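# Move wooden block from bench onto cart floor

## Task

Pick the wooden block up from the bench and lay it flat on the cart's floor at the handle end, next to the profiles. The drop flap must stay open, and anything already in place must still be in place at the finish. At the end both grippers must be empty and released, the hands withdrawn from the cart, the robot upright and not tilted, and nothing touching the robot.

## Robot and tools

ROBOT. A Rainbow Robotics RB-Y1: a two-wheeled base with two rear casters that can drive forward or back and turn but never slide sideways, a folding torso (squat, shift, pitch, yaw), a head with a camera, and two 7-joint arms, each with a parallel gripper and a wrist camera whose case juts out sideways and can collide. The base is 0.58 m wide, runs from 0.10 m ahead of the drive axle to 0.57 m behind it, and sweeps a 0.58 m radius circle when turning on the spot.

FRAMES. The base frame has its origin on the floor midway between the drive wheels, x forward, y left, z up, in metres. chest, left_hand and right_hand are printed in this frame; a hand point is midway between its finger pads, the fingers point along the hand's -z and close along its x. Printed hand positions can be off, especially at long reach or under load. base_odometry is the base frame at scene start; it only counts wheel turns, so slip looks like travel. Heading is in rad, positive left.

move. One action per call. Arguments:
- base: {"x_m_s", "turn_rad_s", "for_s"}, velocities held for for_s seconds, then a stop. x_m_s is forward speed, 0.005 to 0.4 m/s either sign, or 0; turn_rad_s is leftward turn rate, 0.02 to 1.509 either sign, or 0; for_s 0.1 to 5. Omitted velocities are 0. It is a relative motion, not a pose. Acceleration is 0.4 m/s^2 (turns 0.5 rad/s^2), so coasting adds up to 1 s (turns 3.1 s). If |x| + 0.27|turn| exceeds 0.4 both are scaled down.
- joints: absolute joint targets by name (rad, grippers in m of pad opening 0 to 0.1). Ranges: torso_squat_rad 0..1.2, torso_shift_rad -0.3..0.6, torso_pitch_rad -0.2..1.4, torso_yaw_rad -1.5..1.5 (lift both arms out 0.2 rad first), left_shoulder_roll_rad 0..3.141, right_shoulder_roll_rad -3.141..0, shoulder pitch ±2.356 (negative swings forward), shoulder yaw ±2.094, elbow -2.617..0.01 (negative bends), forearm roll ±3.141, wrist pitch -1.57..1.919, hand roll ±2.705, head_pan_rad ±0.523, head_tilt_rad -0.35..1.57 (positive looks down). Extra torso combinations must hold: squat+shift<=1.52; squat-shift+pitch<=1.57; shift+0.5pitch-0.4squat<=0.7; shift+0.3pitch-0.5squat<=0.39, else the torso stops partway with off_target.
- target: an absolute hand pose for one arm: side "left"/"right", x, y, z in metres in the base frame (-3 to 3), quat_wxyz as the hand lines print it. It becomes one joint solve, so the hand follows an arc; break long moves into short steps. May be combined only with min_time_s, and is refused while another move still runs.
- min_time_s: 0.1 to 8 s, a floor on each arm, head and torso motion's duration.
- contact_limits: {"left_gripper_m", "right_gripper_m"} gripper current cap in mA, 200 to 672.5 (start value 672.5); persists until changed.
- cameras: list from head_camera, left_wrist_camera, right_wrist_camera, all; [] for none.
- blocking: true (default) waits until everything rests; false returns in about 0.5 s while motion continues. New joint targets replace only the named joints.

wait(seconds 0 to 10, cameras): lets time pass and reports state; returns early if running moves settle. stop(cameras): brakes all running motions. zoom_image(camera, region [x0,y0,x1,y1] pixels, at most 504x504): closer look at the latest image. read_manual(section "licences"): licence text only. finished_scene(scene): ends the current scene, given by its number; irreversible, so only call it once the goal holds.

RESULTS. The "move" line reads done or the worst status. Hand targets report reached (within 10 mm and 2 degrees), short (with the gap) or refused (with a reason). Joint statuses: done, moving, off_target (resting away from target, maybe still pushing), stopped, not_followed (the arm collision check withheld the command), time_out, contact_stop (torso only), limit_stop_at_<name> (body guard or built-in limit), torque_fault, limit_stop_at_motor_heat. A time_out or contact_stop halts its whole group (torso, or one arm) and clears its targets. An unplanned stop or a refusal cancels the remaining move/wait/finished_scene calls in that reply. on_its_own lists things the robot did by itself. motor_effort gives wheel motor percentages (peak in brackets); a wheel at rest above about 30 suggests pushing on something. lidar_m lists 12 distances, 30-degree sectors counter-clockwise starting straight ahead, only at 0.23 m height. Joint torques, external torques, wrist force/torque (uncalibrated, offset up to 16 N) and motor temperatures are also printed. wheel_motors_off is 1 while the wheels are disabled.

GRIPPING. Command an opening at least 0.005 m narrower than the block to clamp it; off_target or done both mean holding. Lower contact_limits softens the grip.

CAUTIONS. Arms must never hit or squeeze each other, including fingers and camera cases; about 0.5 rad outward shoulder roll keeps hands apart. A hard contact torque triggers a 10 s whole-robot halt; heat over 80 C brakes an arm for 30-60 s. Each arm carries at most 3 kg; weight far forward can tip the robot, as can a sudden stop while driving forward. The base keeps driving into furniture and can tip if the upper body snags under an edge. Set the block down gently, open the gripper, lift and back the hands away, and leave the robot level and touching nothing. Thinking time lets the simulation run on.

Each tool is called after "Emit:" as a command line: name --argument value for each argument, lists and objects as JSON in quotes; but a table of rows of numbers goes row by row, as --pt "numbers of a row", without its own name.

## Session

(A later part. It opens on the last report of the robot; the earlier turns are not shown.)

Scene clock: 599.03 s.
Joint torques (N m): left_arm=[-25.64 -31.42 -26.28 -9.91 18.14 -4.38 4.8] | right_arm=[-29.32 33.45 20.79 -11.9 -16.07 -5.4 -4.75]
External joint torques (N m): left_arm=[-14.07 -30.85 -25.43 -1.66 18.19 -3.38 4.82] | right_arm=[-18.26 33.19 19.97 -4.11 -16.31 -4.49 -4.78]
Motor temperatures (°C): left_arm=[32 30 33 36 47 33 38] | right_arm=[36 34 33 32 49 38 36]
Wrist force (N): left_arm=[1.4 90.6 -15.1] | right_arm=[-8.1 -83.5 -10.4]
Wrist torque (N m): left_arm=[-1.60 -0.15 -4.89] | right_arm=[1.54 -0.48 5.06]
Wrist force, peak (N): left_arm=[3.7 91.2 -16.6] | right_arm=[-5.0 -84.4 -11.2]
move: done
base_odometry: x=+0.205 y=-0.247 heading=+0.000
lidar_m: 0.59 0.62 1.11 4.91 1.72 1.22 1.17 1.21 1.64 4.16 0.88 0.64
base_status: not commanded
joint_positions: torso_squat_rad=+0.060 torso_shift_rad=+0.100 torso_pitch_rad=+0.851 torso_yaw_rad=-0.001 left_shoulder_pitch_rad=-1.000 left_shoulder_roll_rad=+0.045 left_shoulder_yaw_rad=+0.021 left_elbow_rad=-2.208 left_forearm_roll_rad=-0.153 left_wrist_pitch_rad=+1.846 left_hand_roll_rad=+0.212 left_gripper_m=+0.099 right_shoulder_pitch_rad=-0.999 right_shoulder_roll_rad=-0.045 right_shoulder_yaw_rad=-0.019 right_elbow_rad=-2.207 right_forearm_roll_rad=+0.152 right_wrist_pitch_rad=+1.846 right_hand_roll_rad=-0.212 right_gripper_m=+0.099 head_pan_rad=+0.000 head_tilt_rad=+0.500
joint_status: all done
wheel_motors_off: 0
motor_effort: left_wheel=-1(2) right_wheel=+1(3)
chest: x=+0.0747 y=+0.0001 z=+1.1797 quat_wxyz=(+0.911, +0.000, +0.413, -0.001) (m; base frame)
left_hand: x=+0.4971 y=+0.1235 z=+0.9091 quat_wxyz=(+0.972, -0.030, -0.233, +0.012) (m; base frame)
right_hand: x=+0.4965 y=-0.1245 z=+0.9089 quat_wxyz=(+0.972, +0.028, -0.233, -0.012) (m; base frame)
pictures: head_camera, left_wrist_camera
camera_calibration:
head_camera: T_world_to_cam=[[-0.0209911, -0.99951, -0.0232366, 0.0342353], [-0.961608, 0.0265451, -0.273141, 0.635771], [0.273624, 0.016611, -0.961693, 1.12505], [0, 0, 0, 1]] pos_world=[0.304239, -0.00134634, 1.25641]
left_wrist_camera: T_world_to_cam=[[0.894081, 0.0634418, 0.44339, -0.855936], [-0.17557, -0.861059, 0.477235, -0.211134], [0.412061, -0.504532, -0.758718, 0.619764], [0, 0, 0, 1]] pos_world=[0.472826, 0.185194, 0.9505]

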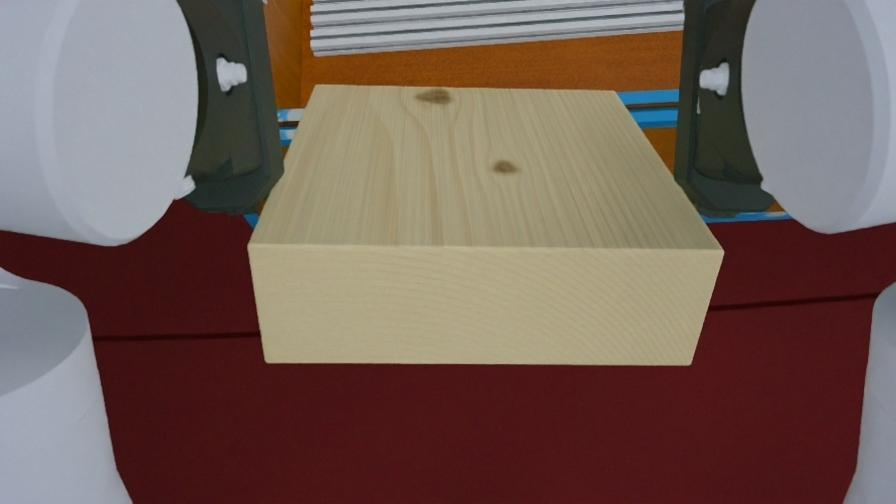

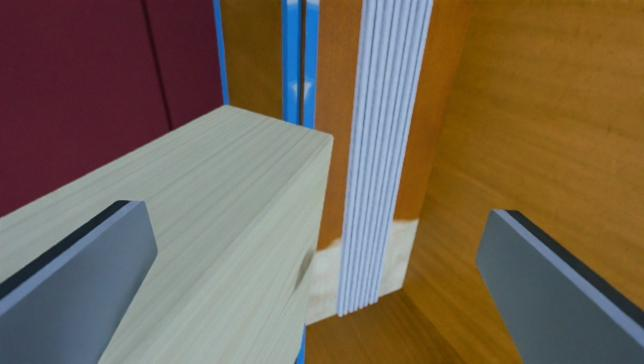

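Emit:
move --base '{"turn_rad_s":-0.06,"for_s":1.0}' --cameras '[]'

Emit:
move --base '{"x_m_s":0.12,"for_s":2.83}' --cameras '["head_camera","left_wrist_camera","right_wrist_camera"]'

Scene clock: 608.90 s.
Joint torques (N m): left_arm=[-25.72 -31.31 -26.44 -10.04 18.2 -4.48 4.73] | right_arm=[-29.3 33.31 20.86 -11.82 -16.06 -5.5 -4.89]
External joint torques (N m): left_arm=[-14.15 -30.75 -25.59 -1.79 18.25 -3.48 4.75] | right_arm=[-18.23 33.05 20.04 -4.03 -16.3 -4.59 -4.91]
Motor temperatures (°C): left_arm=[32 30 33 36 48 33 38] | right_arm=[36 34 33 32 49 38 36]
Wrist force (N): left_arm=[1.2 90.1 -14.1] | right_arm=[-7.7 -84.0 -10.4]
Wrist torque (N m): left_arm=[-1.43 -0.16 -4.90] | right_arm=[1.59 -0.44 5.06]
Wrist force, peak (N): left_arm=[0.9 91.6 -14.9] | right_arm=[-8.1 -84.7 -10.2]
move: done
base_odometry: x=+0.206 y=-0.247 heading=-0.059
lidar_m: 0.60 0.61 1.10 4.08 1.84 1.26 1.17 1.21 1.54 3.45 0.94 0.64
base_status: done (sent for 1 of 1 s)
joint_positions: torso_squat_rad=+0.060 torso_shift_rad=+0.100 torso_pitch_rad=+0.851 torso_yaw_rad=-0.001 left_shoulder_pitch_rad=-1.000 left_shoulder_roll_rad=+0.045 left_shoulder_yaw_rad=+0.021 left_elbow_rad=-2.208 left_forearm_roll_rad=-0.153 left_wrist_pitch_rad=+1.846 left_hand_roll_rad=+0.212 left_gripper_m=+0.099 right_shoulder_pitch_rad=-0.999 right_shoulder_roll_rad=-0.045 right_shoulder_yaw_rad=-0.019 right_elbow_rad=-2.207 right_forearm_roll_rad=+0.152 right_wrist_pitch_rad=+1.846 right_hand_roll_rad=-0.212 right_gripper_m=+0.099 head_pan_rad=+0.000 head_tilt_rad=+0.500
joint_status: not commanded
wheel_motors_off: 0
motor_effort: left_wheel=+7(19) right_wheel=-17(26)
chest: x=+0.0747 y=+0.0001 z=+1.1797 quat_wxyz=(+0.911, +0.000, +0.413, -0.001) (m; base frame)
left_hand: x=+0.4971 y=+0.1235 z=+0.9091 quat_wxyz=(+0.972, -0.030, -0.233, +0.012) (m; base frame)
right_hand: x=+0.4965 y=-0.1245 z=+0.9089 quat_wxyz=(+0.972, +0.028, -0.233, -0.012) (m; base frame)
pictures: none
No camera images: "cameras" was empty.

Scene clock: 612.47 s.
Joint torques (N m): left_arm=[-25.88 -31.35 -26.56 -10.04 18.07 -4.58 4.78] | right_arm=[-29.55 33.58 20.81 -11.65 -15.95 -5.56 -4.82]
External joint torques (N m): left_arm=[-14.32 -30.78 -25.71 -1.79 18.12 -3.59 4.81] | right_arm=[-18.49 33.32 20 -3.86 -16.2 -4.65 -4.84]
Motor temperatures (°C): left_arm=[32 30 33 36 48 33 38] | right_arm=[36 34 33 32 49 38 36]
Wrist force (N): left_arm=[1.0 90.1 -15.3] | right_arm=[-8.0 -83.7 -10.5]
Wrist torque (N m): left_arm=[-1.47 -0.18 -4.85] | right_arm=[1.57 -0.47 5.06]
Wrist force, peak (N): left_arm=[1.9 91.0 -15.1] | right_arm=[-8.4 -84.2 -10.7]
move: done
base_odometry: x=+0.545 y=-0.267 heading=-0.059
lidar_m: 0.26 0.27 0.35 1.61 2.37 1.62 1.51 1.54 2.01 4.44 0.41 0.28
base_status: done (sent for 2.83 of 2.83 s)
joint_positions: torso_squat_rad=+0.060 torso_shift_rad=+0.100 torso_pitch_rad=+0.851 torso_yaw_rad=-0.001 left_shoulder_pitch_rad=-1.000 left_shoulder_roll_rad=+0.045 left_shoulder_yaw_rad=+0.021 left_elbow_rad=-2.208 left_forearm_roll_rad=-0.153 left_wrist_pitch_rad=+1.846 left_hand_roll_rad=+0.212 left_gripper_m=+0.099 right_shoulder_pitch_rad=-0.999 right_shoulder_roll_rad=-0.045 right_shoulder_yaw_rad=-0.019 right_elbow_rad=-2.207 right_forearm_roll_rad=+0.152 right_wrist_pitch_rad=+1.846 right_hand_roll_rad=-0.212 right_gripper_m=+0.099 head_pan_rad=+0.000 head_tilt_rad=+0.500
joint_status: not commanded
wheel_motors_off: 0
motor_effort: left_wheel=-2(33) right_wheel=+3(33)
chest: x=+0.0747 y=+0.0001 z=+1.1797 quat_wxyz=(+0.911, +0.000, +0.413, -0.001) (m; base frame)
left_hand: x=+0.4971 y=+0.1235 z=+0.9090 quat_wxyz=(+0.972, -0.030, -0.233, +0.012) (m; base frame)
right_hand: x=+0.4965 y=-0.1245 z=+0.9089 quat_wxyz=(+0.972, +0.028, -0.233, -0.012) (m; base frame)
pictures: head_camera, left_wrist_camera, right_wrist_camera
camera_calibration:
head_camera: T_world_to_cam=[[-0.0210839, -0.999507, -0.0232615, 0.034295], [-0.961606, 0.0266411, -0.273137, 0.635766], [0.273623, 0.0166095, -0.961694, 1.12505], [0, 0, 0, 1]] pos_world=[0.304239, -0.00134604, 1.25641]
left_wrist_camera: T_world_to_cam=[[0.894152, 0.0634495, 0.443246, -0.855789], [-0.175479, -0.861069, 0.477251, -0.211143], [0.411946, -0.504515, -0.758792, 0.61981], [0, 0, 0, 1]] pos_world=[0.472826, 0.185194, 0.9504]
right_wrist_camera: T_world_to_cam=[[-0.879038, 0.00840803, -0.476678, 0.869486], [-0.255377, 0.835998, 0.485685, -0.183519], [0.402586, 0.548668, -0.732727, 0.606599], [0, 0, 0, 1]] pos_world=[0.473237, -0.18671, 0.948069]

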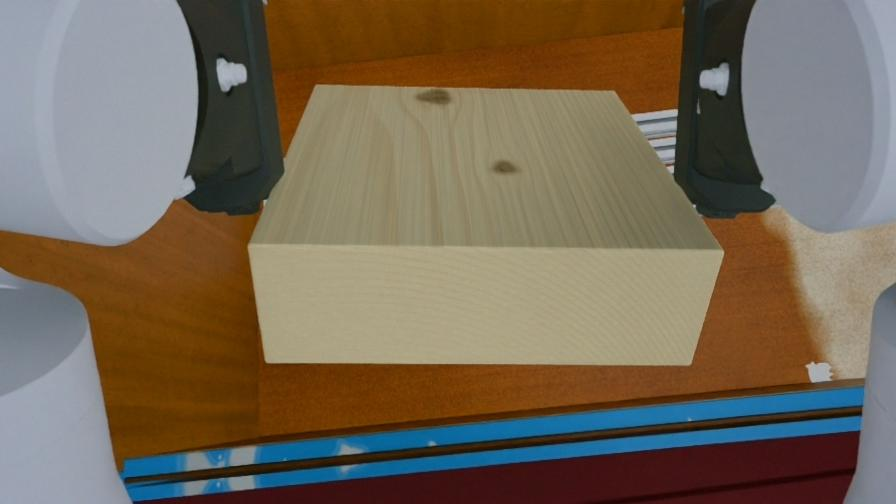

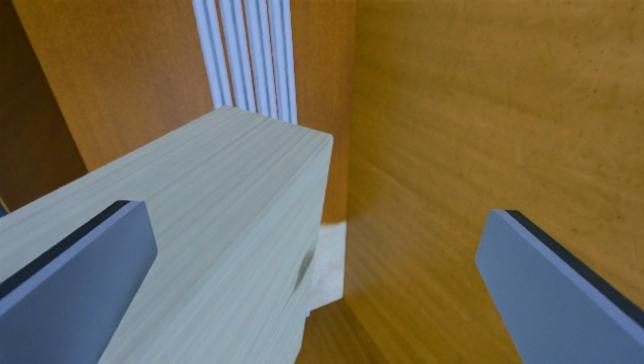

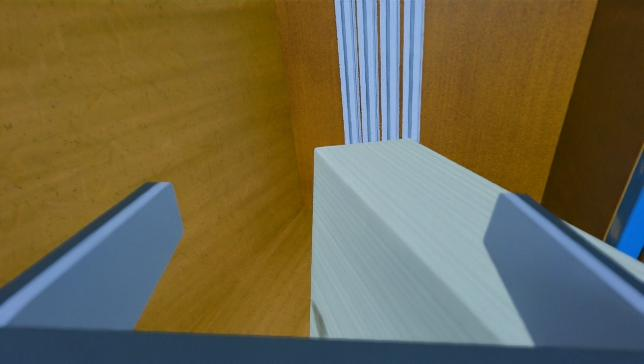

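Emit:
move --joints '{"torso_squat_rad":0.4,"torso_shift_rad":0.27}' --min_time_s 2 --cameras '[]'

Emit:
move --joints '{"torso_pitch_rad":1.05}' --min_time_s 1.5 --cameras '["head_camera","left_wrist_camera"]'

Scene clock: 617.67 s.
Joint torques (N m): left_arm=[-26.06 -31.04 -26.36 -9.9 18.14 -4.74 4.81] | right_arm=[-29.7 33.65 20.84 -11.81 -15.92 -5.63 -4.7]
External joint torques (N m): left_arm=[-14.49 -30.47 -25.51 -1.65 18.19 -3.75 4.83] | right_arm=[-18.64 33.39 20.02 -4.02 -16.16 -4.72 -4.72]
Motor temperatures (°C): left_arm=[32 30 33 36 48 33 38] | right_arm=[36 34 33 32 49 38 36]
Wrist force (N): left_arm=[1.1 89.7 -15.0] | right_arm=[-8.1 -83.9 -10.0]
Wrist torque (N m): left_arm=[-1.41 -0.15 -4.89] | right_arm=[1.58 -0.46 5.05]
Wrist force, peak (N): left_arm=[1.4 91.3 -15.0] | right_arm=[-7.6 -84.3 -10.8]
move: done
base_odometry: x=+0.545 y=-0.267 heading=-0.059
lidar_m: 0.26 0.26 0.36 1.60 2.39 1.62 1.50 1.56 2.00 4.45 0.42 0.28
base_status: not commanded
joint_positions: torso_squat_rad=+0.400 torso_shift_rad=+0.270 torso_pitch_rad=+0.851 torso_yaw_rad=-0.001 left_shoulder_pitch_rad=-1.000 left_shoulder_roll_rad=+0.045 left_shoulder_yaw_rad=+0.021 left_elbow_rad=-2.208 left_forearm_roll_rad=-0.153 left_wrist_pitch_rad=+1.846 left_hand_roll_rad=+0.212 left_gripper_m=+0.099 right_shoulder_pitch_rad=-0.999 right_shoulder_roll_rad=-0.045 right_shoulder_yaw_rad=-0.019 right_elbow_rad=-2.207 right_forearm_roll_rad=+0.152 right_wrist_pitch_rad=+1.846 right_hand_roll_rad=-0.212 right_gripper_m=+0.099 head_pan_rad=+0.000 head_tilt_rad=+0.500
joint_status: all done
wheel_motors_off: 0
motor_effort: left_wheel=-2(3) right_wheel=+0(6)
chest: x=+0.1769 y=+0.0001 z=+1.1058 quat_wxyz=(+0.911, +0.000, +0.413, -0.001) (m; base frame)
left_hand: x=+0.5993 y=+0.1235 z=+0.8351 quat_wxyz=(+0.972, -0.030, -0.233, +0.012) (m; base frame)
right_hand: x=+0.5987 y=-0.1245 z=+0.8350 quat_wxyz=(+0.972, +0.028, -0.233, -0.012) (m; base frame)
pictures: none
No camera images: "cameras" was empty.

Scene clock: 619.47 s.
Joint torques (N m): left_arm=[-23.41 -32.2 -26.85 -10.29 18.21 -3.93 4.77] | right_arm=[-26.48 34.84 21.15 -12.34 -15.9 -4.79 -4.73]
External joint torques (N m): left_arm=[-14.62 -30.71 -25.53 -1.61 18.19 -3.29 4.78] | right_arm=[-18.27 33.65 19.95 -4.15 -16.11 -4.23 -4.75]
Motor temperatures (°C): left_arm=[32 30 33 36 48 33 38] | right_arm=[36 34 33 32 49 38 36]
Wrist force (N): left_arm=[5.0 90.2 -15.0] | right_arm=[-5.2 -84.0 -11.0]
Wrist torque (N m): left_arm=[-1.46 -0.23 -4.90] | right_arm=[1.55 -0.47 5.04]
Wrist force, peak (N): left_arm=[3.4 91.0 -15.9] | right_arm=[-5.9 -84.2 -11.6]
move: done
base_odometry: x=+0.545 y=-0.267 heading=-0.059
lidar_m: 0.26 0.26 0.35 1.61 2.37 1.61 1.51 1.55 2.00 4.44 0.41 0.28
base_status: not commanded
joint_positions: torso_squat_rad=+0.400 torso_shift_rad=+0.270 torso_pitch_rad=+1.051 torso_yaw_rad=-0.001 left_shoulder_pitch_rad=-1.000 left_shoulder_roll_rad=+0.045 left_shoulder_yaw_rad=+0.021 left_elbow_rad=-2.208 left_forearm_roll_rad=-0.153 left_wrist_pitch_rad=+1.846 left_hand_roll_rad=+0.212 left_gripper_m=+0.099 right_shoulder_pitch_rad=-0.999 right_shoulder_roll_rad=-0.045 right_shoulder_yaw_rad=-0.019 right_elbow_rad=-2.207 right_forearm_roll_rad=+0.152 right_wrist_pitch_rad=+1.846 right_hand_roll_rad=-0.212 right_gripper_m=+0.099 head_pan_rad=+0.000 head_tilt_rad=+0.500
joint_status: all done
wheel_motors_off: 0
motor_effort: left_wheel=-1(3) right_wheel=-1(2)
chest: x=+0.2128 y=+0.0001 z=+1.0556 quat_wxyz=(+0.865, +0.000, +0.502, -0.001) (m; base frame)
left_hand: x=+0.5730 y=+0.1235 z=+0.7064 quat_wxyz=(+0.990, -0.028, -0.135, +0.015) (m; base frame)
right_hand: x=+0.5724 y=-0.1245 z=+0.7063 quat_wxyz=(+0.990, +0.027, -0.135, -0.015) (m; base frame)
pictures: head_camera, left_wrist_camera
camera_calibration:
head_camera: T_world_to_cam=[[-0.025284, -0.999507, -0.0186096, 0.030302], [-0.996699, 0.0266408, -0.076687, 0.534782], [0.077145, 0.0166093, -0.996882, 1.04677], [0, 0, 0, 1]] pos_world=[0.45303, -0.00134605, 1.08508]
left_wrist_camera: T_world_to_cam=[[0.964358, 0.0634617, 0.256876, -0.742457], [-0.0772106, -0.86107, 0.502591, -0.175433], [0.253083, -0.504512, -0.82548, 0.572905], [0, 0, 0, 1]] pos_world=[0.557457, 0.185094, 0.751812]

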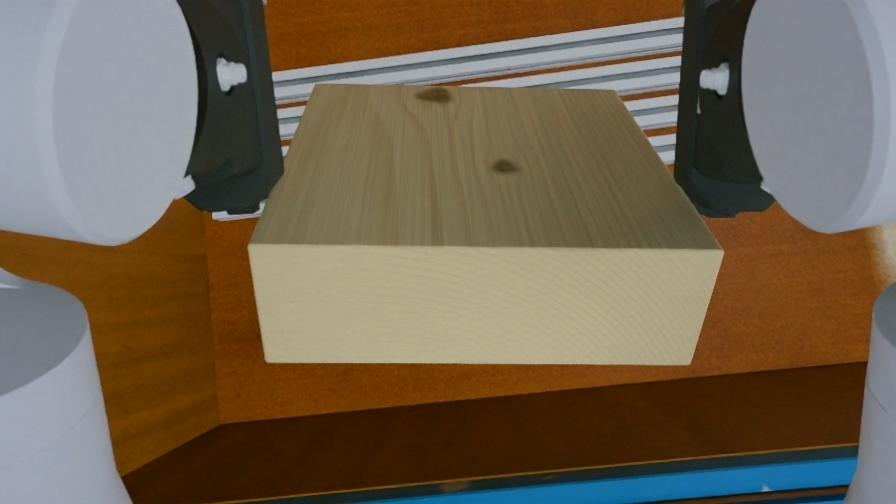

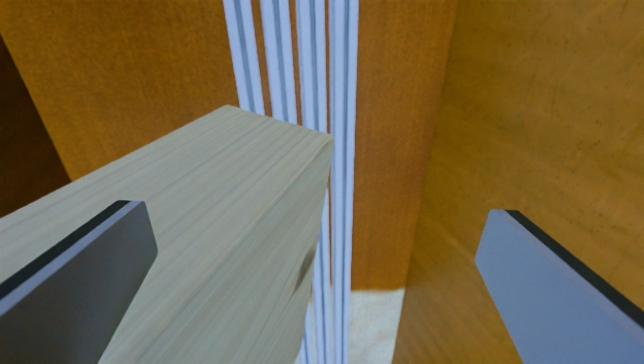

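Emit:
move --base '{"turn_rad_s":0.05,"for_s":0.9}' --joints '{"left_shoulder_pitch_rad":-0.9,"left_shoulder_roll_rad":0.037,"left_shoulder_yaw_rad":-0.006,"left_elbow_rad":-2.148,"left_forearm_roll_rad":-0.146,"left_wrist_pitch_rad":1.69,"left_hand_roll_rad":0.226,"right_shoulder_pitch_rad":-0.9,"right_shoulder_roll_rad":-0.037,"right_shoulder_yaw_rad":0.006,"right_elbow_rad":-2.148,"right_forearm_roll_rad":0.146,"right_wrist_pitch_rad":1.69,"right_hand_roll_rad":-0.226}' --min_time_s 2 --cameras '[]'

Emit:
move --joints '{"left_shoulder_pitch_rad":-0.809,"left_shoulder_roll_rad":0.036,"left_shoulder_yaw_rad":-0.032,"left_elbow_rad":-2.093,"left_forearm_roll_rad":-0.14,"left_wrist_pitch_rad":1.546,"left_hand_roll_rad":0.236,"right_shoulder_pitch_rad":-0.809,"right_shoulder_roll_rad":-0.036,"right_shoulder_yaw_rad":0.032,"right_elbow_rad":-2.093,"right_forearm_roll_rad":0.14,"right_wrist_pitch_rad":1.546,"right_hand_roll_rad":-0.236}' --min_time_s 2 --cameras '["head_camera"]'

Scene clock: 625.80 s.
Joint torques (N m): left_arm=[-16.38 -21.15 -20.39 -10.47 12.11 -3.13 3.43] | right_arm=[-17.93 23.05 16.72 -12.31 -10.39 -3.51 -3.32]
External joint torques (N m): left_arm=[-8.91 -19.41 -19.05 -1.34 12.11 -2.49 3.44] | right_arm=[-11.07 21.62 15.53 -3.7 -10.63 -2.95 -3.33]
Motor temperatures (°C): left_arm=[32 30 33 36 48 33 38] | right_arm=[36 34 33 32 49 38 36]
Wrist force (N): left_arm=[1.9 56.9 -16.7] | right_arm=[-5.0 -50.7 -12.1]
Wrist torque (N m): left_arm=[-0.99 -0.34 -3.05] | right_arm=[0.72 -0.50 3.15]
Wrist force, peak (N): left_arm=[5.3 94.3 -15.9] | right_arm=[-5.6 -87.6 -11.6]
move: done
base_odometry: x=+0.545 y=-0.267 heading=-0.015
lidar_m: 0.26 0.27 0.36 1.60 2.25 1.57 1.50 1.57 2.07 4.98 0.38 0.27
base_status: done (sent for 0.9 of 0.9 s)
joint_positions: torso_squat_rad=+0.400 torso_shift_rad=+0.270 torso_pitch_rad=+1.051 torso_yaw_rad=-0.001 left_shoulder_pitch_rad=-0.898 left_shoulder_roll_rad=+0.042 left_shoulder_yaw_rad=-0.001 left_elbow_rad=-2.148 left_forearm_roll_rad=-0.149 left_wrist_pitch_rad=+1.691 left_hand_roll_rad=+0.225 left_gripper_m=+0.099 right_shoulder_pitch_rad=-0.897 right_shoulder_roll_rad=-0.042 right_shoulder_yaw_rad=+0.002 right_elbow_rad=-2.147 right_forearm_roll_rad=+0.149 right_wrist_pitch_rad=+1.691 right_hand_roll_rad=-0.225 right_gripper_m=+0.099 head_pan_rad=+0.000 head_tilt_rad=+0.500
joint_status: all done
wheel_motors_off: 0
motor_effort: left_wheel=-10(20) right_wheel=+7(16)
chest: x=+0.2128 y=+0.0001 z=+1.0556 quat_wxyz=(+0.865, +0.000, +0.502, -0.001) (m; base frame)
left_hand: x=+0.5595 y=+0.1248 z=+0.6687 quat_wxyz=(+0.990, -0.027, -0.135, +0.014) (m; base frame)
right_hand: x=+0.5590 y=-0.1260 z=+0.6687 quat_wxyz=(+0.991, +0.025, -0.134, -0.014) (m; base frame)
pictures: none
No camera images: "cameras" was empty.

Scene clock: 628.10 s.
Joint torques (N m): left_arm=[-15.67 -22.89 -22.81 -11.07 13.67 -3.32 3.51] | right_arm=[-17.63 24.09 18.95 -13.29 -12.05 -3.94 -3.59]
External joint torques (N m): left_arm=[-9.51 -20.91 -21.45 -1.71 13.66 -2.68 3.53] | right_arm=[-12.1 22.43 17.76 -4.46 -12.3 -3.38 -3.61]
Motor temperatures (°C): left_arm=[32 30 33 36 47 33 38] | right_arm=[36 34 33 32 48 38 36]
Wrist force (N): left_arm=[1.2 61.2 -16.9] | right_arm=[-6.4 -53.8 -11.8]
Wrist torque (N m): left_arm=[-1.07 -0.39 -3.21] | right_arm=[0.75 -0.49 3.30]
Wrist force, peak (N): left_arm=[2.4 66.4 -16.9] | right_arm=[-5.4 -59.8 -11.5]
move: done
base_odometry: x=+0.545 y=-0.267 heading=-0.015
lidar_m: 0.26 0.27 0.37 1.61 2.25 1.59 1.50 1.57 2.07 4.98 0.40 0.27
base_status: not commanded
joint_positions: torso_squat_rad=+0.400 torso_shift_rad=+0.270 torso_pitch_rad=+1.051 torso_yaw_rad=-0.001 left_shoulder_pitch_rad=-0.807 left_shoulder_roll_rad=+0.041 left_shoulder_yaw_rad=-0.026 left_elbow_rad=-2.093 left_forearm_roll_rad=-0.143 left_wrist_pitch_rad=+1.547 left_hand_roll_rad=+0.235 left_gripper_m=+0.099 right_shoulder_pitch_rad=-0.806 right_shoulder_roll_rad=-0.041 right_shoulder_yaw_rad=+0.027 right_elbow_rad=-2.092 right_forearm_roll_rad=+0.143 right_wrist_pitch_rad=+1.547 right_hand_roll_rad=-0.235 right_gripper_m=+0.099 head_pan_rad=+0.000 head_tilt_rad=+0.500
joint_status: all done
wheel_motors_off: 0
motor_effort: left_wheel=-11(11) right_wheel=+7(9)
chest: x=+0.2128 y=+0.0001 z=+1.0556 quat_wxyz=(+0.865, +0.000, +0.502, -0.001) (m; base frame)
left_hand: x=+0.5430 y=+0.1236 z=+0.6360 quat_wxyz=(+0.990, -0.029, -0.136, +0.010) (m; base frame)
right_hand: x=+0.5423 y=-0.1247 z=+0.6360 quat_wxyz=(+0.990, +0.028, -0.135, -0.010) (m; base frame)
pictures: head_camera
camera_calibration:
head_camera: T_world_to_cam=[[-0.025284, -0.999507, -0.0186096, 0.030302], [-0.996699, 0.0266408, -0.076687, 0.534782], [0.077145, 0.0166093, -0.996882, 1.04677], [0, 0, 0, 1]] pos_world=[0.45303, -0.00134605, 1.08508]

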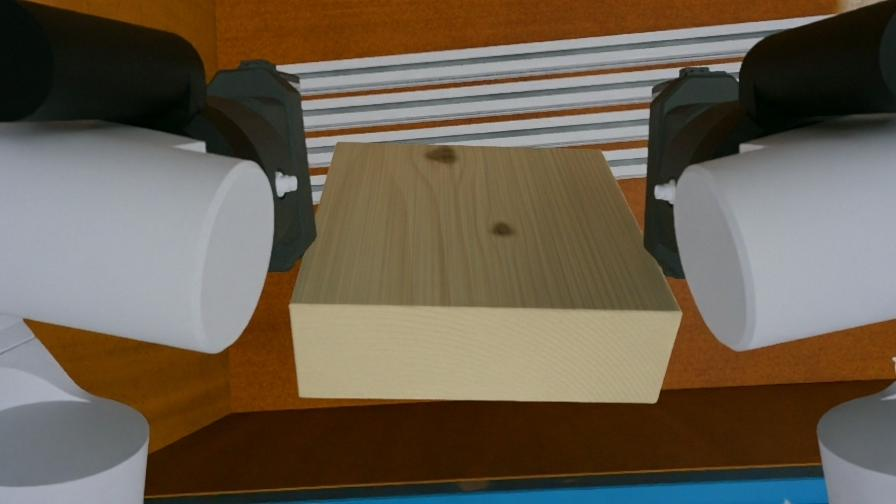

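Emit:
move --joints '{"left_shoulder_pitch_rad":-0.666,"left_shoulder_roll_rad":0.036,"left_shoulder_yaw_rad":-0.070,"left_elbow_rad":-1.927,"left_forearm_roll_rad":-0.136,"left_wrist_pitch_rad":1.253,"left_hand_roll_rad":0.264,"right_shoulder_pitch_rad":-0.666,"right_shoulder_roll_rad":-0.036,"right_shoulder_yaw_rad":0.070,"right_elbow_rad":-1.927,"right_forearm_roll_rad":0.136,"right_wrist_pitch_rad":1.253,"right_hand_roll_rad":-0.264}' --min_time_s 2.5 --cameras '["head_camera","left_wrist_camera","right_wrist_camera"]'

Scene clock: 632.10 s.
Joint torques (N m): left_arm=[-13.64 -25.98 -26.09 -11.61 14.18 -3.78 3.69] | right_arm=[-16.08 27.02 21.51 -14.56 -12.4 -4.72 -3.55]
External joint torques (N m): left_arm=[-9.96 -23.67 -24.65 -2.38 14.16 -3.15 3.7] | right_arm=[-13.03 25.05 20.29 -5.87 -12.65 -4.17 -3.56]
Motor temperatures (°C): left_arm=[32 30 33 36 47 33 38] | right_arm=[36 34 33 32 47 38 35]
Wrist force (N): left_arm=[1.7 62.2 -16.2] | right_arm=[-6.7 -54.5 -10.9]
Wrist torque (N m): left_arm=[-0.96 -0.45 -3.33] | right_arm=[0.58 -0.42 3.35]
Wrist force, peak (N): left_arm=[2.4 68.7 -16.6] | right_arm=[-6.9 -61.8 -12.0]
move: done
base_odometry: x=+0.545 y=-0.267 heading=-0.015
lidar_m: 0.25 0.27 0.38 1.61 2.27 1.58 1.50 1.55 2.08 4.98 0.40 0.27
base_status: not commanded
joint_positions: torso_squat_rad=+0.400 torso_shift_rad=+0.270 torso_pitch_rad=+1.051 torso_yaw_rad=-0.001 left_shoulder_pitch_rad=-0.664 left_shoulder_roll_rad=+0.042 left_shoulder_yaw_rad=-0.064 left_elbow_rad=-1.926 left_forearm_roll_rad=-0.140 left_wrist_pitch_rad=+1.254 left_hand_roll_rad=+0.263 left_gripper_m=+0.099 right_shoulder_pitch_rad=-0.663 right_shoulder_roll_rad=-0.042 right_shoulder_yaw_rad=+0.065 right_elbow_rad=-1.926 right_forearm_roll_rad=+0.139 right_wrist_pitch_rad=+1.254 right_hand_roll_rad=-0.263 right_gripper_m=+0.099 head_pan_rad=+0.000 head_tilt_rad=+0.500
joint_status: all done
wheel_motors_off: 0
motor_effort: left_wheel=-11(11) right_wheel=+8(9)
chest: x=+0.2128 y=+0.0001 z=+1.0556 quat_wxyz=(+0.865, +0.000, +0.502, -0.001) (m; base frame)
left_hand: x=+0.5016 y=+0.1221 z=+0.5667 quat_wxyz=(+0.991, -0.033, -0.131, +0.007) (m; base frame)
right_hand: x=+0.5007 y=-0.1233 z=+0.5666 quat_wxyz=(+0.991, +0.032, -0.130, -0.007) (m; base frame)
pictures: head_camera, left_wrist_camera, right_wrist_camera
camera_calibration:
head_camera: T_world_to_cam=[[-0.025284, -0.999507, -0.0186096, 0.030302], [-0.996699, 0.0266408, -0.076687, 0.534782], [0.077145, 0.0166093, -0.996882, 1.04677], [0, 0, 0, 1]] pos_world=[0.45303, -0.00134605, 1.08508]
left_wrist_camera: T_world_to_cam=[[0.967531, 0.0481517, 0.248125, -0.632356], [-0.088174, -0.855712, 0.509884, -0.111215], [0.236876, -0.515207, -0.823682, 0.483339], [0, 0, 0, 1]] pos_world=[0.487527, 0.1843, 0.611728]
right_wrist_camera: T_world_to_cam=[[-0.958843, -0.00575379, -0.283878, 0.638975], [-0.163379, 0.828881, 0.535036, -0.0920826], [0.232223, 0.559395, -0.795707, 0.475703], [0, 0, 0, 1]] pos_world=[0.487164, -0.186104, 0.609179]

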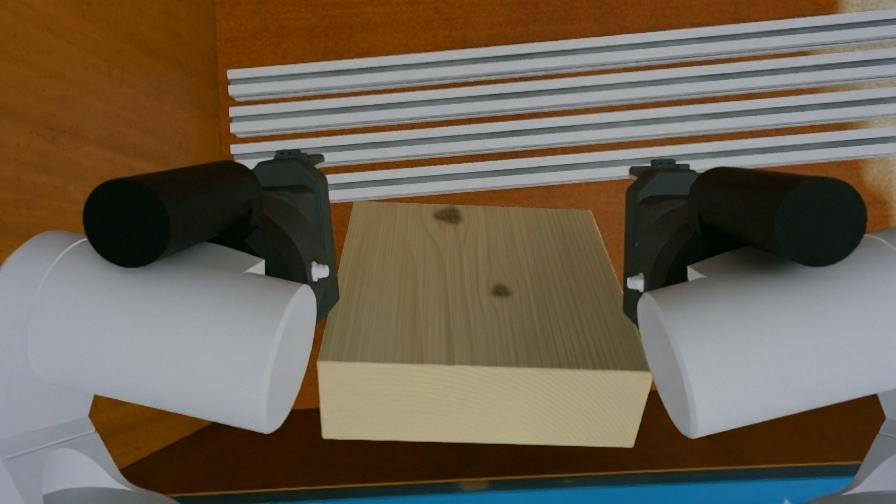

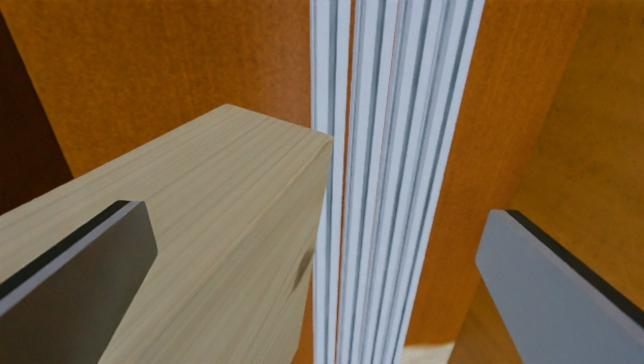

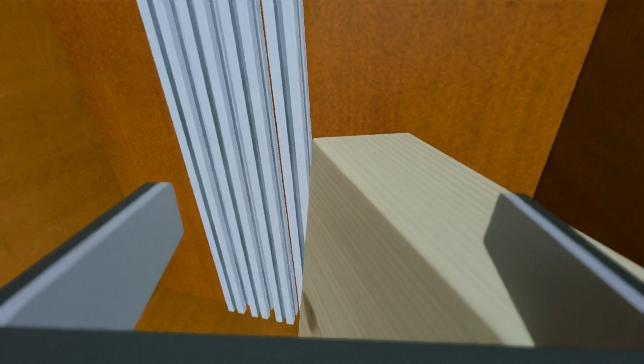

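Emit:
move --base '{"x_m_s":0.03,"for_s":1.5}' --joints '{"left_shoulder_pitch_rad":-0.637,"left_shoulder_roll_rad":0.039,"left_shoulder_yaw_rad":-0.078,"left_elbow_rad":-1.8,"left_forearm_roll_rad":-0.146,"left_wrist_pitch_rad":1.1,"left_hand_roll_rad":0.285,"right_shoulder_pitch_rad":-0.637,"right_shoulder_roll_rad":-0.039,"right_shoulder_yaw_rad":0.078,"right_elbow_rad":-1.8,"right_forearm_roll_rad":0.146,"right_wrist_pitch_rad":1.1,"right_hand_roll_rad":-0.285}' --min_time_s 2 --cameras '[]'

Emit:
move --joints '{"left_shoulder_pitch_rad":-0.608,"left_shoulder_roll_rad":0.042,"left_shoulder_yaw_rad":-0.084,"left_elbow_rad":-1.674,"left_forearm_roll_rad":-0.156,"left_wrist_pitch_rad":0.946,"left_hand_roll_rad":0.307,"right_shoulder_pitch_rad":-0.608,"right_shoulder_roll_rad":-0.042,"right_shoulder_yaw_rad":0.084,"right_elbow_rad":-1.674,"right_forearm_roll_rad":0.156,"right_wrist_pitch_rad":0.946,"right_hand_roll_rad":-0.307}' --min_time_s 2 --cameras '["head_camera","right_wrist_camera"]'

Scene clock: 636.37 s.
Joint torques (N m): left_arm=[-11.82 -25.18 -24.66 -11.56 12.16 -3.6 3.46] | right_arm=[-14.11 26.24 20.57 -14.85 -10.9 -4.57 -3.31]
External joint torques (N m): left_arm=[-8.96 -22.76 -23.21 -2.69 12.16 -2.97 3.48] | right_arm=[-11.87 24.17 19.34 -6.51 -11.15 -4.02 -3.32]
Motor temperatures (°C): left_arm=[32 30 33 36 46 33 38] | right_arm=[36 34 33 32 47 38 35]
Wrist force (N): left_arm=[1.4 55.8 -15.5] | right_arm=[-7.6 -48.8 -12.3]
Wrist torque (N m): left_arm=[-1.03 -0.37 -2.98] | right_arm=[0.47 -0.58 3.02]
Wrist force, peak (N): left_arm=[2.2 62.6 -16.3] | right_arm=[-7.9 -55.3 -11.6]
move: done
base_odometry: x=+0.590 y=-0.268 heading=-0.015
lidar_m: 0.21 0.22 0.30 1.60 2.31 1.62 1.55 1.61 2.14 4.76 0.34 0.22
base_status: done (sent for 1.5 of 1.5 s)
joint_positions: torso_squat_rad=+0.400 torso_shift_rad=+0.270 torso_pitch_rad=+1.051 torso_yaw_rad=-0.001 left_shoulder_pitch_rad=-0.635 left_shoulder_roll_rad=+0.045 left_shoulder_yaw_rad=-0.072 left_elbow_rad=-1.799 left_forearm_roll_rad=-0.149 left_wrist_pitch_rad=+1.101 left_hand_roll_rad=+0.284 left_gripper_m=+0.099 right_shoulder_pitch_rad=-0.634 right_shoulder_roll_rad=-0.045 right_shoulder_yaw_rad=+0.073 right_elbow_rad=-1.798 right_forearm_roll_rad=+0.149 right_wrist_pitch_rad=+1.101 right_hand_roll_rad=-0.284 right_gripper_m=+0.099 head_pan_rad=+0.000 head_tilt_rad=+0.500
joint_status: all done
wheel_motors_off: 0
motor_effort: left_wheel=-2(14) right_wheel=+3(29)
chest: x=+0.2127 y=+0.0001 z=+1.0556 quat_wxyz=(+0.865, +0.000, +0.502, -0.001) (m; base frame)
left_hand: x=+0.4841 y=+0.1219 z=+0.5308 quat_wxyz=(+0.991, -0.033, -0.131, +0.005) (m; base frame)
right_hand: x=+0.4831 y=-0.1233 z=+0.5306 quat_wxyz=(+0.991, +0.031, -0.130, -0.005) (m; base frame)
pictures: none
No camera images: "cameras" was empty.

Scene clock: 638.67 s.
Joint torques (N m): left_arm=[-9.13 -21.75 -20.15 -10.76 9.05 -3.48 2.69] | right_arm=[-10.62 22.21 16.64 -13.62 -8.08 -3.95 -2.64]
External joint torques (N m): left_arm=[-7.27 -19.25 -18.7 -2.44 9.06 -2.85 2.71] | right_arm=[-9.35 20.07 15.43 -5.8 -8.33 -3.4 -2.65]
Motor temperatures (°C): left_arm=[32 30 33 36 46 33 38] | right_arm=[35 34 33 32 46 38 35]
Wrist force (N): left_arm=[0.4 44.2 -16.2] | right_arm=[-7.2 -36.7 -12.5]
Wrist torque (N m): left_arm=[-0.85 -0.31 -2.30] | right_arm=[0.11 -0.58 2.34]
Wrist force, peak (N): left_arm=[1.6 55.5 -15.5] | right_arm=[-7.8 -48.8 -11.8]
move: done
base_odometry: x=+0.590 y=-0.268 heading=-0.015
lidar_m: 0.21 0.22 0.30 1.60 2.31 1.64 1.55 1.62 2.14 4.76 0.34 0.23
base_status: not commanded
joint_positions: torso_squat_rad=+0.400 torso_shift_rad=+0.270 torso_pitch_rad=+1.051 torso_yaw_rad=-0.001 left_shoulder_pitch_rad=-0.606 left_shoulder_roll_rad=+0.047 left_shoulder_yaw_rad=-0.079 left_elbow_rad=-1.673 left_forearm_roll_rad=-0.158 left_wrist_pitch_rad=+0.947 left_hand_roll_rad=+0.306 left_gripper_m=+0.099 right_shoulder_pitch_rad=-0.606 right_shoulder_roll_rad=-0.047 right_shoulder_yaw_rad=+0.080 right_elbow_rad=-1.673 right_forearm_roll_rad=+0.158 right_wrist_pitch_rad=+0.947 right_hand_roll_rad=-0.306 right_gripper_m=+0.099 head_pan_rad=+0.000 head_tilt_rad=+0.500
joint_status: all done
wheel_motors_off: 0
motor_effort: left_wheel=-3(3) right_wheel=+3(6)
chest: x=+0.2127 y=+0.0001 z=+1.0556 quat_wxyz=(+0.865, +0.000, +0.502, -0.001) (m; base frame)
left_hand: x=+0.4615 y=+0.1223 z=+0.4972 quat_wxyz=(+0.991, -0.034, -0.132, +0.004) (m; base frame)
right_hand: x=+0.4606 y=-0.1238 z=+0.4972 quat_wxyz=(+0.991, +0.033, -0.131, -0.004) (m; base frame)
pictures: head_camera, right_wrist_camera
camera_calibration:
head_camera: T_world_to_cam=[[-0.0252835, -0.999507, -0.0186145, 0.0303064], [-0.996684, 0.026644, -0.076886, 0.534898], [0.0773441, 0.0166088, -0.996866, 1.04677], [0, 0, 0, 1]] pos_world=[0.452929, -0.00134603, 1.08518]
right_wrist_camera: T_world_to_cam=[[-0.958127, -0.0103857, -0.286157, 0.581042], [-0.168952, 0.827354, 0.535669, -0.0590433], [0.23119, 0.561585, -0.794464, 0.430197], [0, 0, 0, 1]] pos_world=[0.447279, -0.186708, 0.539673]

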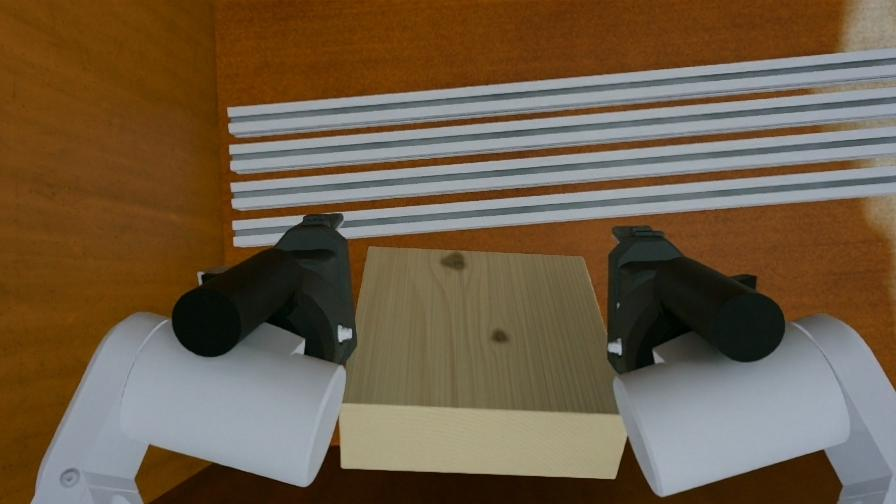

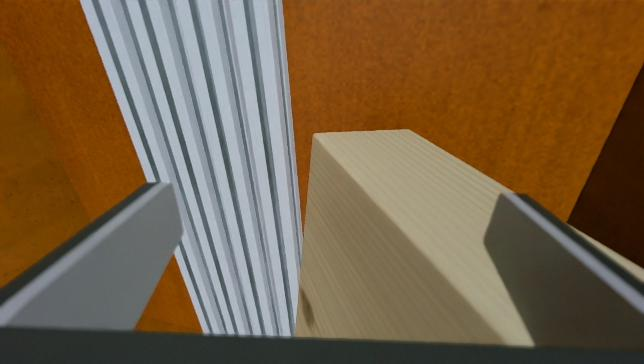

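Emit:
move --base '{"x_m_s":0.03,"for_s":0.7}' --joints '{"left_shoulder_pitch_rad":-0.628,"left_shoulder_roll_rad":0.036,"left_shoulder_yaw_rad":-0.083,"left_elbow_rad":-1.49,"left_forearm_roll_rad":-0.172,"left_wrist_pitch_rad":0.782,"left_hand_roll_rad":0.348,"right_shoulder_pitch_rad":-0.628,"right_shoulder_roll_rad":-0.036,"right_shoulder_yaw_rad":0.083,"right_elbow_rad":-1.49,"right_forearm_roll_rad":0.172,"right_wrist_pitch_rad":0.782,"right_hand_roll_rad":-0.348}' --min_time_s 2 --cameras '["head_camera","left_wrist_camera"]'

Scene clock: 644.03 s.
Joint torques (N m): left_arm=[-14.49 -38.35 -29.33 -10.71 14.18 -5.18 4.29] | right_arm=[-21.84 42.15 23.03 -16.46 -12.6 -6.86 -4.17]
External joint torques (N m): left_arm=[-13.12 -35.63 -27.89 -3.2 14.18 -4.56 4.31] | right_arm=[-21.05 39.82 21.82 -9.42 -12.83 -6.31 -4.18]
Motor temperatures (°C): left_arm=[32 30 33 36 45 33 38] | right_arm=[35 34 32 32 45 38 35]
Wrist force (N): left_arm=[4.9 72.9 -15.0] | right_arm=[-9.5 -66.7 -11.0]
Wrist torque (N m): left_arm=[-1.32 -0.21 -3.92] | right_arm=[0.76 -0.58 4.00]
Wrist force, peak (N): left_arm=[4.4 73.9 -14.8] | right_arm=[-9.9 -67.3 -11.3]
move: done
base_odometry: x=+0.611 y=-0.268 heading=-0.015
lidar_m: 0.20 0.20 0.28 1.58 2.35 1.66 1.57 1.64 2.17 0.95 0.30 0.21
base_status: done (sent for 0.7 of 0.7 s)
joint_positions: torso_squat_rad=+0.400 torso_shift_rad=+0.270 torso_pitch_rad=+1.051 torso_yaw_rad=-0.001 left_shoulder_pitch_rad=-0.625 left_shoulder_roll_rad=+0.045 left_shoulder_yaw_rad=-0.076 left_elbow_rad=-1.489 left_forearm_roll_rad=-0.176 left_wrist_pitch_rad=+0.783 left_hand_roll_rad=+0.347 left_gripper_m=+0.099 right_shoulder_pitch_rad=-0.623 right_shoulder_roll_rad=-0.046 right_shoulder_yaw_rad=+0.077 right_elbow_rad=-1.488 right_forearm_roll_rad=+0.175 right_wrist_pitch_rad=+0.784 right_hand_roll_rad=-0.347 right_gripper_m=+0.099 head_pan_rad=+0.000 head_tilt_rad=+0.500
joint_status: all done
wheel_motors_off: 0
motor_effort: left_wheel=-1(21) right_wheel=+2(22)
chest: x=+0.2127 y=+0.0001 z=+1.0556 quat_wxyz=(+0.865, +0.000, +0.502, -0.001) (m; base frame)
left_hand: x=+0.4421 y=+0.1194 z=+0.4597 quat_wxyz=(+0.991, -0.038, -0.130, +0.007) (m; base frame)
right_hand: x=+0.4400 y=-0.1214 z=+0.4592 quat_wxyz=(+0.991, +0.036, -0.129, -0.007) (m; base frame)
pictures: head_camera, left_wrist_camera
camera_calibration:
head_camera: T_world_to_cam=[[-0.02528, -0.999507, -0.0186143, 0.0303045], [-0.996684, 0.0266405, -0.0768861, 0.534898], [0.0773441, 0.0166089, -0.996866, 1.04677], [0, 0, 0, 1]] pos_world=[0.452929, -0.00134604, 1.08518]
left_wrist_camera: T_world_to_cam=[[0.967652, 0.0499852, 0.247287, -0.547974], [-0.0883965, -0.850866, 0.517892, -0.068369], [0.236295, -0.522999, -0.818924, 0.407029], [0, 0, 0, 1]] pos_world=[0.428026, 0.182093, 0.50424]

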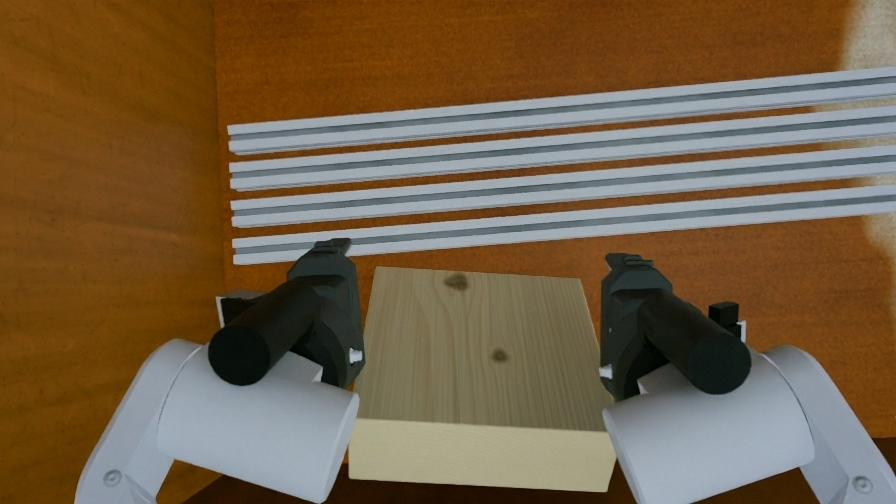

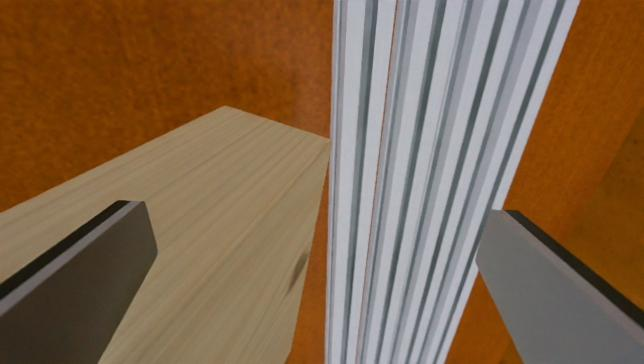

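Emit:
move --base '{"x_m_s":0.03,"for_s":1.0}' --joints '{"left_shoulder_pitch_rad":-0.638,"left_shoulder_roll_rad":0.036,"left_shoulder_yaw_rad":-0.082,"left_elbow_rad":-1.4,"left_forearm_roll_rad":-0.184,"left_wrist_pitch_rad":0.705,"left_hand_roll_rad":0.368,"right_shoulder_pitch_rad":-0.638,"right_shoulder_roll_rad":-0.036,"right_shoulder_yaw_rad":0.082,"right_elbow_rad":-1.4,"right_forearm_roll_rad":0.184,"right_wrist_pitch_rad":0.705,"right_hand_roll_rad":-0.368}' --min_time_s 1.5 --cameras '["head_camera"]'

Emit:
move --joints '{"left_shoulder_pitch_rad":-0.648,"left_shoulder_roll_rad":0.036,"left_shoulder_yaw_rad":-0.081,"left_elbow_rad":-1.313,"left_forearm_roll_rad":-0.195,"left_wrist_pitch_rad":0.628,"left_hand_roll_rad":0.388,"right_shoulder_pitch_rad":-0.648,"right_shoulder_roll_rad":-0.036,"right_shoulder_yaw_rad":0.081,"right_elbow_rad":-1.313,"right_forearm_roll_rad":0.195,"right_wrist_pitch_rad":0.628,"right_hand_roll_rad":-0.388}' --min_time_s 1.5 --cameras '["head_camera","left_wrist_camera"]'

Scene clock: 650.17 s.
Joint torques (N m): left_arm=[-16.17 -43.71 -32.13 -9.59 14.59 -6.5 4.8] | right_arm=[-23.52 38.37 20.28 -11.02 -10.79 -9.66 -4.07]
External joint torques (N m): left_arm=[-15.06 -40.94 -30.74 -2.54 14.6 -5.88 4.81] | right_arm=[-22.96 35.94 19.09 -4.4 -11.02 -9.11 -4.08]
Motor temperatures (°C): left_arm=[32 30 33 36 45 33 38] | right_arm=[35 34 33 32 45 38 35]
Wrist force (N): left_arm=[6.2 81.2 -4.0] | right_arm=[-9.7 -67.3 44.3]
Wrist torque (N m): left_arm=[-2.19 0.49 -4.38] | right_arm=[1.68 2.51 3.92]
Wrist force, peak (N): left_arm=[6.9 84.9 7.5] | right_arm=[-9.5 -67.5 46.4]
move: done
base_odometry: x=+0.641 y=-0.269 heading=-0.015
lidar_m: 0.16 0.17 0.23 1.58 2.41 1.68 1.59 1.67 2.20 0.80 0.26 0.17
base_status: done (sent for 1 of 1 s)
joint_positions: torso_squat_rad=+0.400 torso_shift_rad=+0.269 torso_pitch_rad=+1.049 torso_yaw_rad=-0.001 left_shoulder_pitch_rad=-0.634 left_shoulder_roll_rad=+0.046 left_shoulder_yaw_rad=-0.074 left_elbow_rad=-1.399 left_forearm_roll_rad=-0.188 left_wrist_pitch_rad=+0.706 left_hand_roll_rad=+0.367 left_gripper_m=+0.099 right_shoulder_pitch_rad=-0.632 right_shoulder_roll_rad=-0.045 right_shoulder_yaw_rad=+0.077 right_elbow_rad=-1.399 right_forearm_roll_rad=+0.187 right_wrist_pitch_rad=+0.707 right_hand_roll_rad=-0.367 right_gripper_m=+0.099 head_pan_rad=+0.000 head_tilt_rad=+0.500
joint_status: all done
wheel_motors_off: 0
motor_effort: left_wheel=+4(21) right_wheel=+2(21)
chest: x=+0.2119 y=+0.0002 z=+1.0562 quat_wxyz=(+0.866, +0.000, +0.501, -0.001) (m; base frame)
left_hand: x=+0.4307 y=+0.1200 z=+0.4436 quat_wxyz=(+0.991, -0.038, -0.130, +0.006) (m; base frame)
right_hand: x=+0.4286 y=-0.1201 z=+0.4436 quat_wxyz=(+0.991, +0.038, -0.128, -0.007) (m; base frame)
pictures: head_camera
camera_calibration:
head_camera: T_world_to_cam=[[-0.0251584, -0.999511, -0.0185537, 0.0302793], [-0.996546, 0.0265445, -0.0786897, 0.535968], [0.0791437, 0.0165099, -0.996726, 1.04687], [0, 0, 0, 1]] pos_world=[0.452025, -0.00124608, 1.08618]

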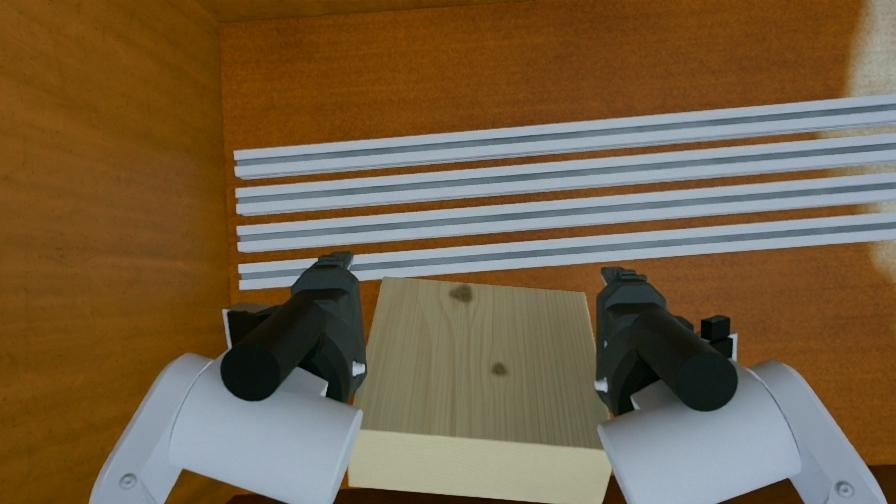

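Scene clock: 651.97 s.
Joint torques (N m): left_arm=[-23.02 -44.03 -29.84 -9.61 13.27 -10.76 5.21] | right_arm=[-29.07 40.74 19.99 -13.44 -10.36 -11.95 -4.41]
External joint torques (N m): left_arm=[-22.24 -41.17 -28.48 -3.04 13.28 -10.14 5.23] | right_arm=[-28.81 38.25 18.83 -7.28 -10.57 -11.41 -4.42]
Motor temperatures (°C): left_arm=[32 30 33 36 44 33 38] | right_arm=[35 34 33 32 45 38 35]
Wrist force (N): left_arm=[-1.1 86.1 40.6] | right_arm=[-14.0 -70.8 56.3]
Wrist torque (N m): left_arm=[-2.81 2.70 -4.76] | right_arm=[1.88 3.13 4.18]
Wrist force, peak (N): left_arm=[-0.6 87.5 40.8] | right_arm=[-14.2 -71.5 56.5]
move: done
base_odometry: x=+0.641 y=-0.269 heading=-0.015
lidar_m: 0.17 0.17 0.24 1.59 2.40 1.70 1.59 1.67 2.21 0.78 0.26 0.17
base_status: not commanded
joint_positions: torso_squat_rad=+0.400 torso_shift_rad=+0.269 torso_pitch_rad=+1.048 torso_yaw_rad=-0.001 left_shoulder_pitch_rad=-0.642 left_shoulder_roll_rad=+0.046 left_shoulder_yaw_rad=-0.074 left_elbow_rad=-1.312 left_forearm_roll_rad=-0.198 left_wrist_pitch_rad=+0.630 left_hand_roll_rad=+0.387 left_gripper_m=+0.099 right_shoulder_pitch_rad=-0.641 right_shoulder_roll_rad=-0.045 right_shoulder_yaw_rad=+0.076 right_elbow_rad=-1.311 right_forearm_roll_rad=+0.198 right_wrist_pitch_rad=+0.631 right_hand_roll_rad=-0.387 right_gripper_m=+0.099 head_pan_rad=+0.000 head_tilt_rad=+0.500
joint_status: all done
wheel_motors_off: 0
motor_effort: left_wheel=+9(10) right_wheel=+4(4)
chest: x=+0.2114 y=+0.0002 z=+1.0565 quat_wxyz=(+0.866, +0.000, +0.500, -0.001) (m; base frame)
left_hand: x=+0.4176 y=+0.1195 z=+0.4287 quat_wxyz=(+0.991, -0.041, -0.128, +0.006) (m; base frame)
right_hand: x=+0.4157 y=-0.1200 z=+0.4286 quat_wxyz=(+0.991, +0.040, -0.127, -0.006) (m; base frame)
pictures: head_camera, left_wrist_camera
camera_calibration:
head_camera: T_world_to_cam=[[-0.0251404, -0.999511, -0.0185778, 0.0302959], [-0.996474, 0.0265434, -0.0795916, 0.536462], [0.0800459, 0.0165113, -0.996654, 1.04702], [0, 0, 0, 1]] pos_world=[0.451523, -0.00124609, 1.08677]
left_wrist_camera: T_world_to_cam=[[0.968792, 0.0486186, 0.243062, -0.51521], [-0.0886186, -0.847835, 0.522803, -0.0567664], [0.231494, -0.528027, -0.817066, 0.389129], [0, 0, 0, 1]] pos_world=[0.404019, 0.182391, 0.47285]

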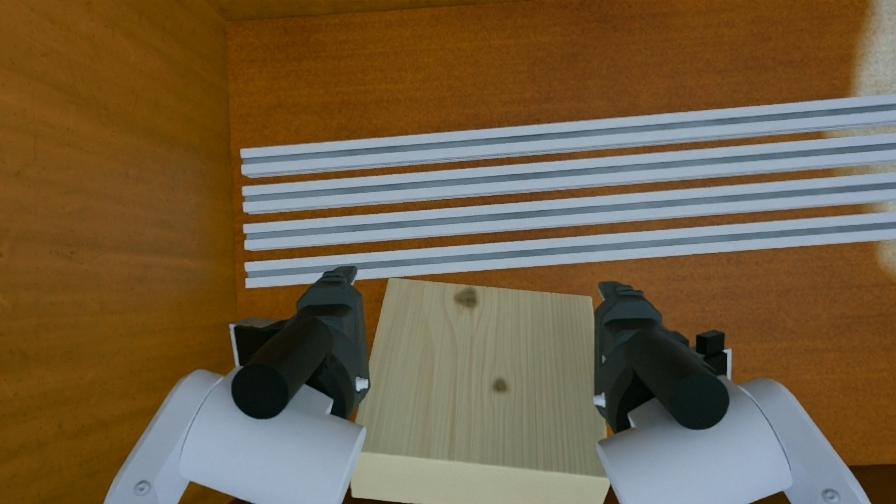

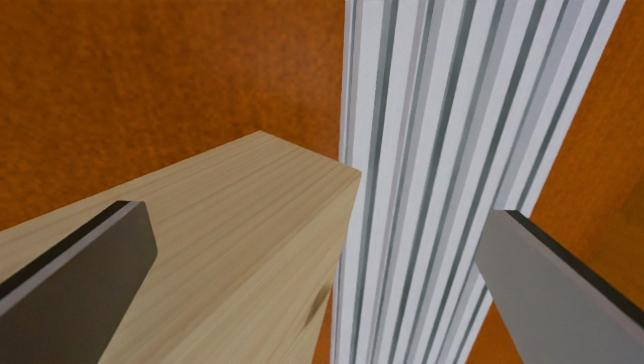

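Emit:
move --joints '{"torso_squat_rad":0.45,"torso_shift_rad":0.297}' --min_time_s 1.5 --cameras '["head_camera"]'

Scene clock: 656.70 s.
Joint torques (N m): left_arm=[-22.38 -41.71 -29.08 -10.04 12.52 -10.18 4.86] | right_arm=[-29.05 43.99 21.79 -13.74 -11.05 -12.62 -4.44]
External joint torques (N m): left_arm=[-21.58 -38.84 -27.72 -3.47 12.52 -9.56 4.87] | right_arm=[-28.79 41.53 20.65 -7.58 -11.26 -12.08 -4.46]
Motor temperatures (°C): left_arm=[32 31 33 36 44 34 38] | right_arm=[35 34 33 32 44 39 35]
Wrist force (N): left_arm=[-2.8 78.7 34.1] | right_arm=[-13.0 -78.0 66.4]
Wrist torque (N m): left_arm=[-2.53 2.36 -4.35] | right_arm=[2.40 3.81 4.51]
Wrist force, peak (N): left_arm=[-1.1 87.3 48.6] | right_arm=[-13.4 -78.3 67.6]
move: done
base_odometry: x=+0.641 y=-0.269 heading=-0.015
lidar_m: 0.17 0.18 0.24 1.59 2.40 1.68 1.60 1.66 2.20 0.79 0.26 0.18
base_status: not commanded
joint_positions: torso_squat_rad=+0.450 torso_shift_rad=+0.296 torso_pitch_rad=+1.048 torso_yaw_rad=-0.001 left_shoulder_pitch_rad=-0.643 left_shoulder_roll_rad=+0.046 left_shoulder_yaw_rad=-0.074 left_elbow_rad=-1.312 left_forearm_roll_rad=-0.198 left_wrist_pitch_rad=+0.630 left_hand_roll_rad=+0.387 left_gripper_m=+0.099 right_shoulder_pitch_rad=-0.641 right_shoulder_roll_rad=-0.046 right_shoulder_yaw_rad=+0.076 right_elbow_rad=-1.311 right_forearm_roll_rad=+0.198 right_wrist_pitch_rad=+0.631 right_hand_roll_rad=-0.387 right_gripper_m=+0.099 head_pan_rad=+0.000 head_tilt_rad=+0.500
joint_status: all done
wheel_motors_off: 0
motor_effort: left_wheel=+12(14) right_wheel=+8(9)
chest: x=+0.2237 y=+0.0002 z=+1.0380 quat_wxyz=(+0.866, +0.000, +0.500, -0.001) (m; base frame)
left_hand: x=+0.4303 y=+0.1189 z=+0.4103 quat_wxyz=(+0.991, -0.041, -0.129, +0.006) (m; base frame)
right_hand: x=+0.4283 y=-0.1208 z=+0.4102 quat_wxyz=(+0.991, +0.040, -0.127, -0.006) (m; base frame)
pictures: head_camera
camera_calibration:
head_camera: T_world_to_cam=[[-0.0252432, -0.999512, -0.0183963, 0.0301178], [-0.996432, 0.0266395, -0.080091, 0.547767], [0.080542, 0.0163089, -0.996618, 1.02742], [0, 0, 0, 1]] pos_world=[0.463822, -0.00124529, 1.06837]

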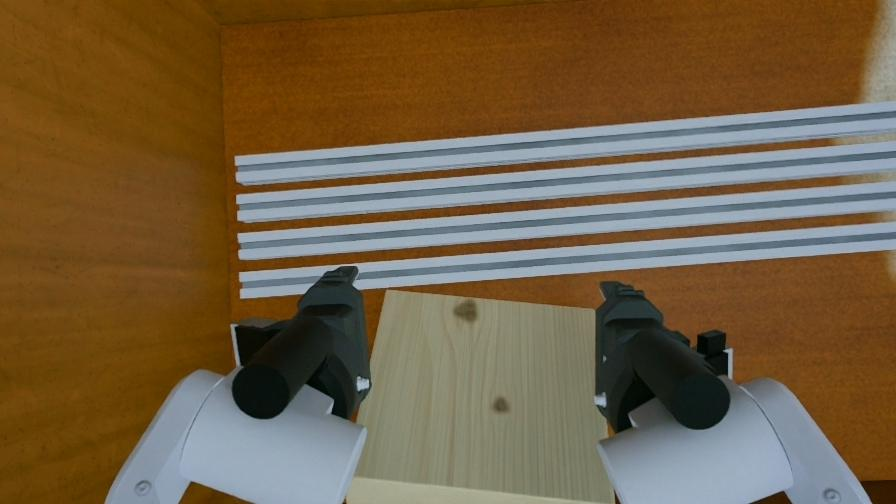

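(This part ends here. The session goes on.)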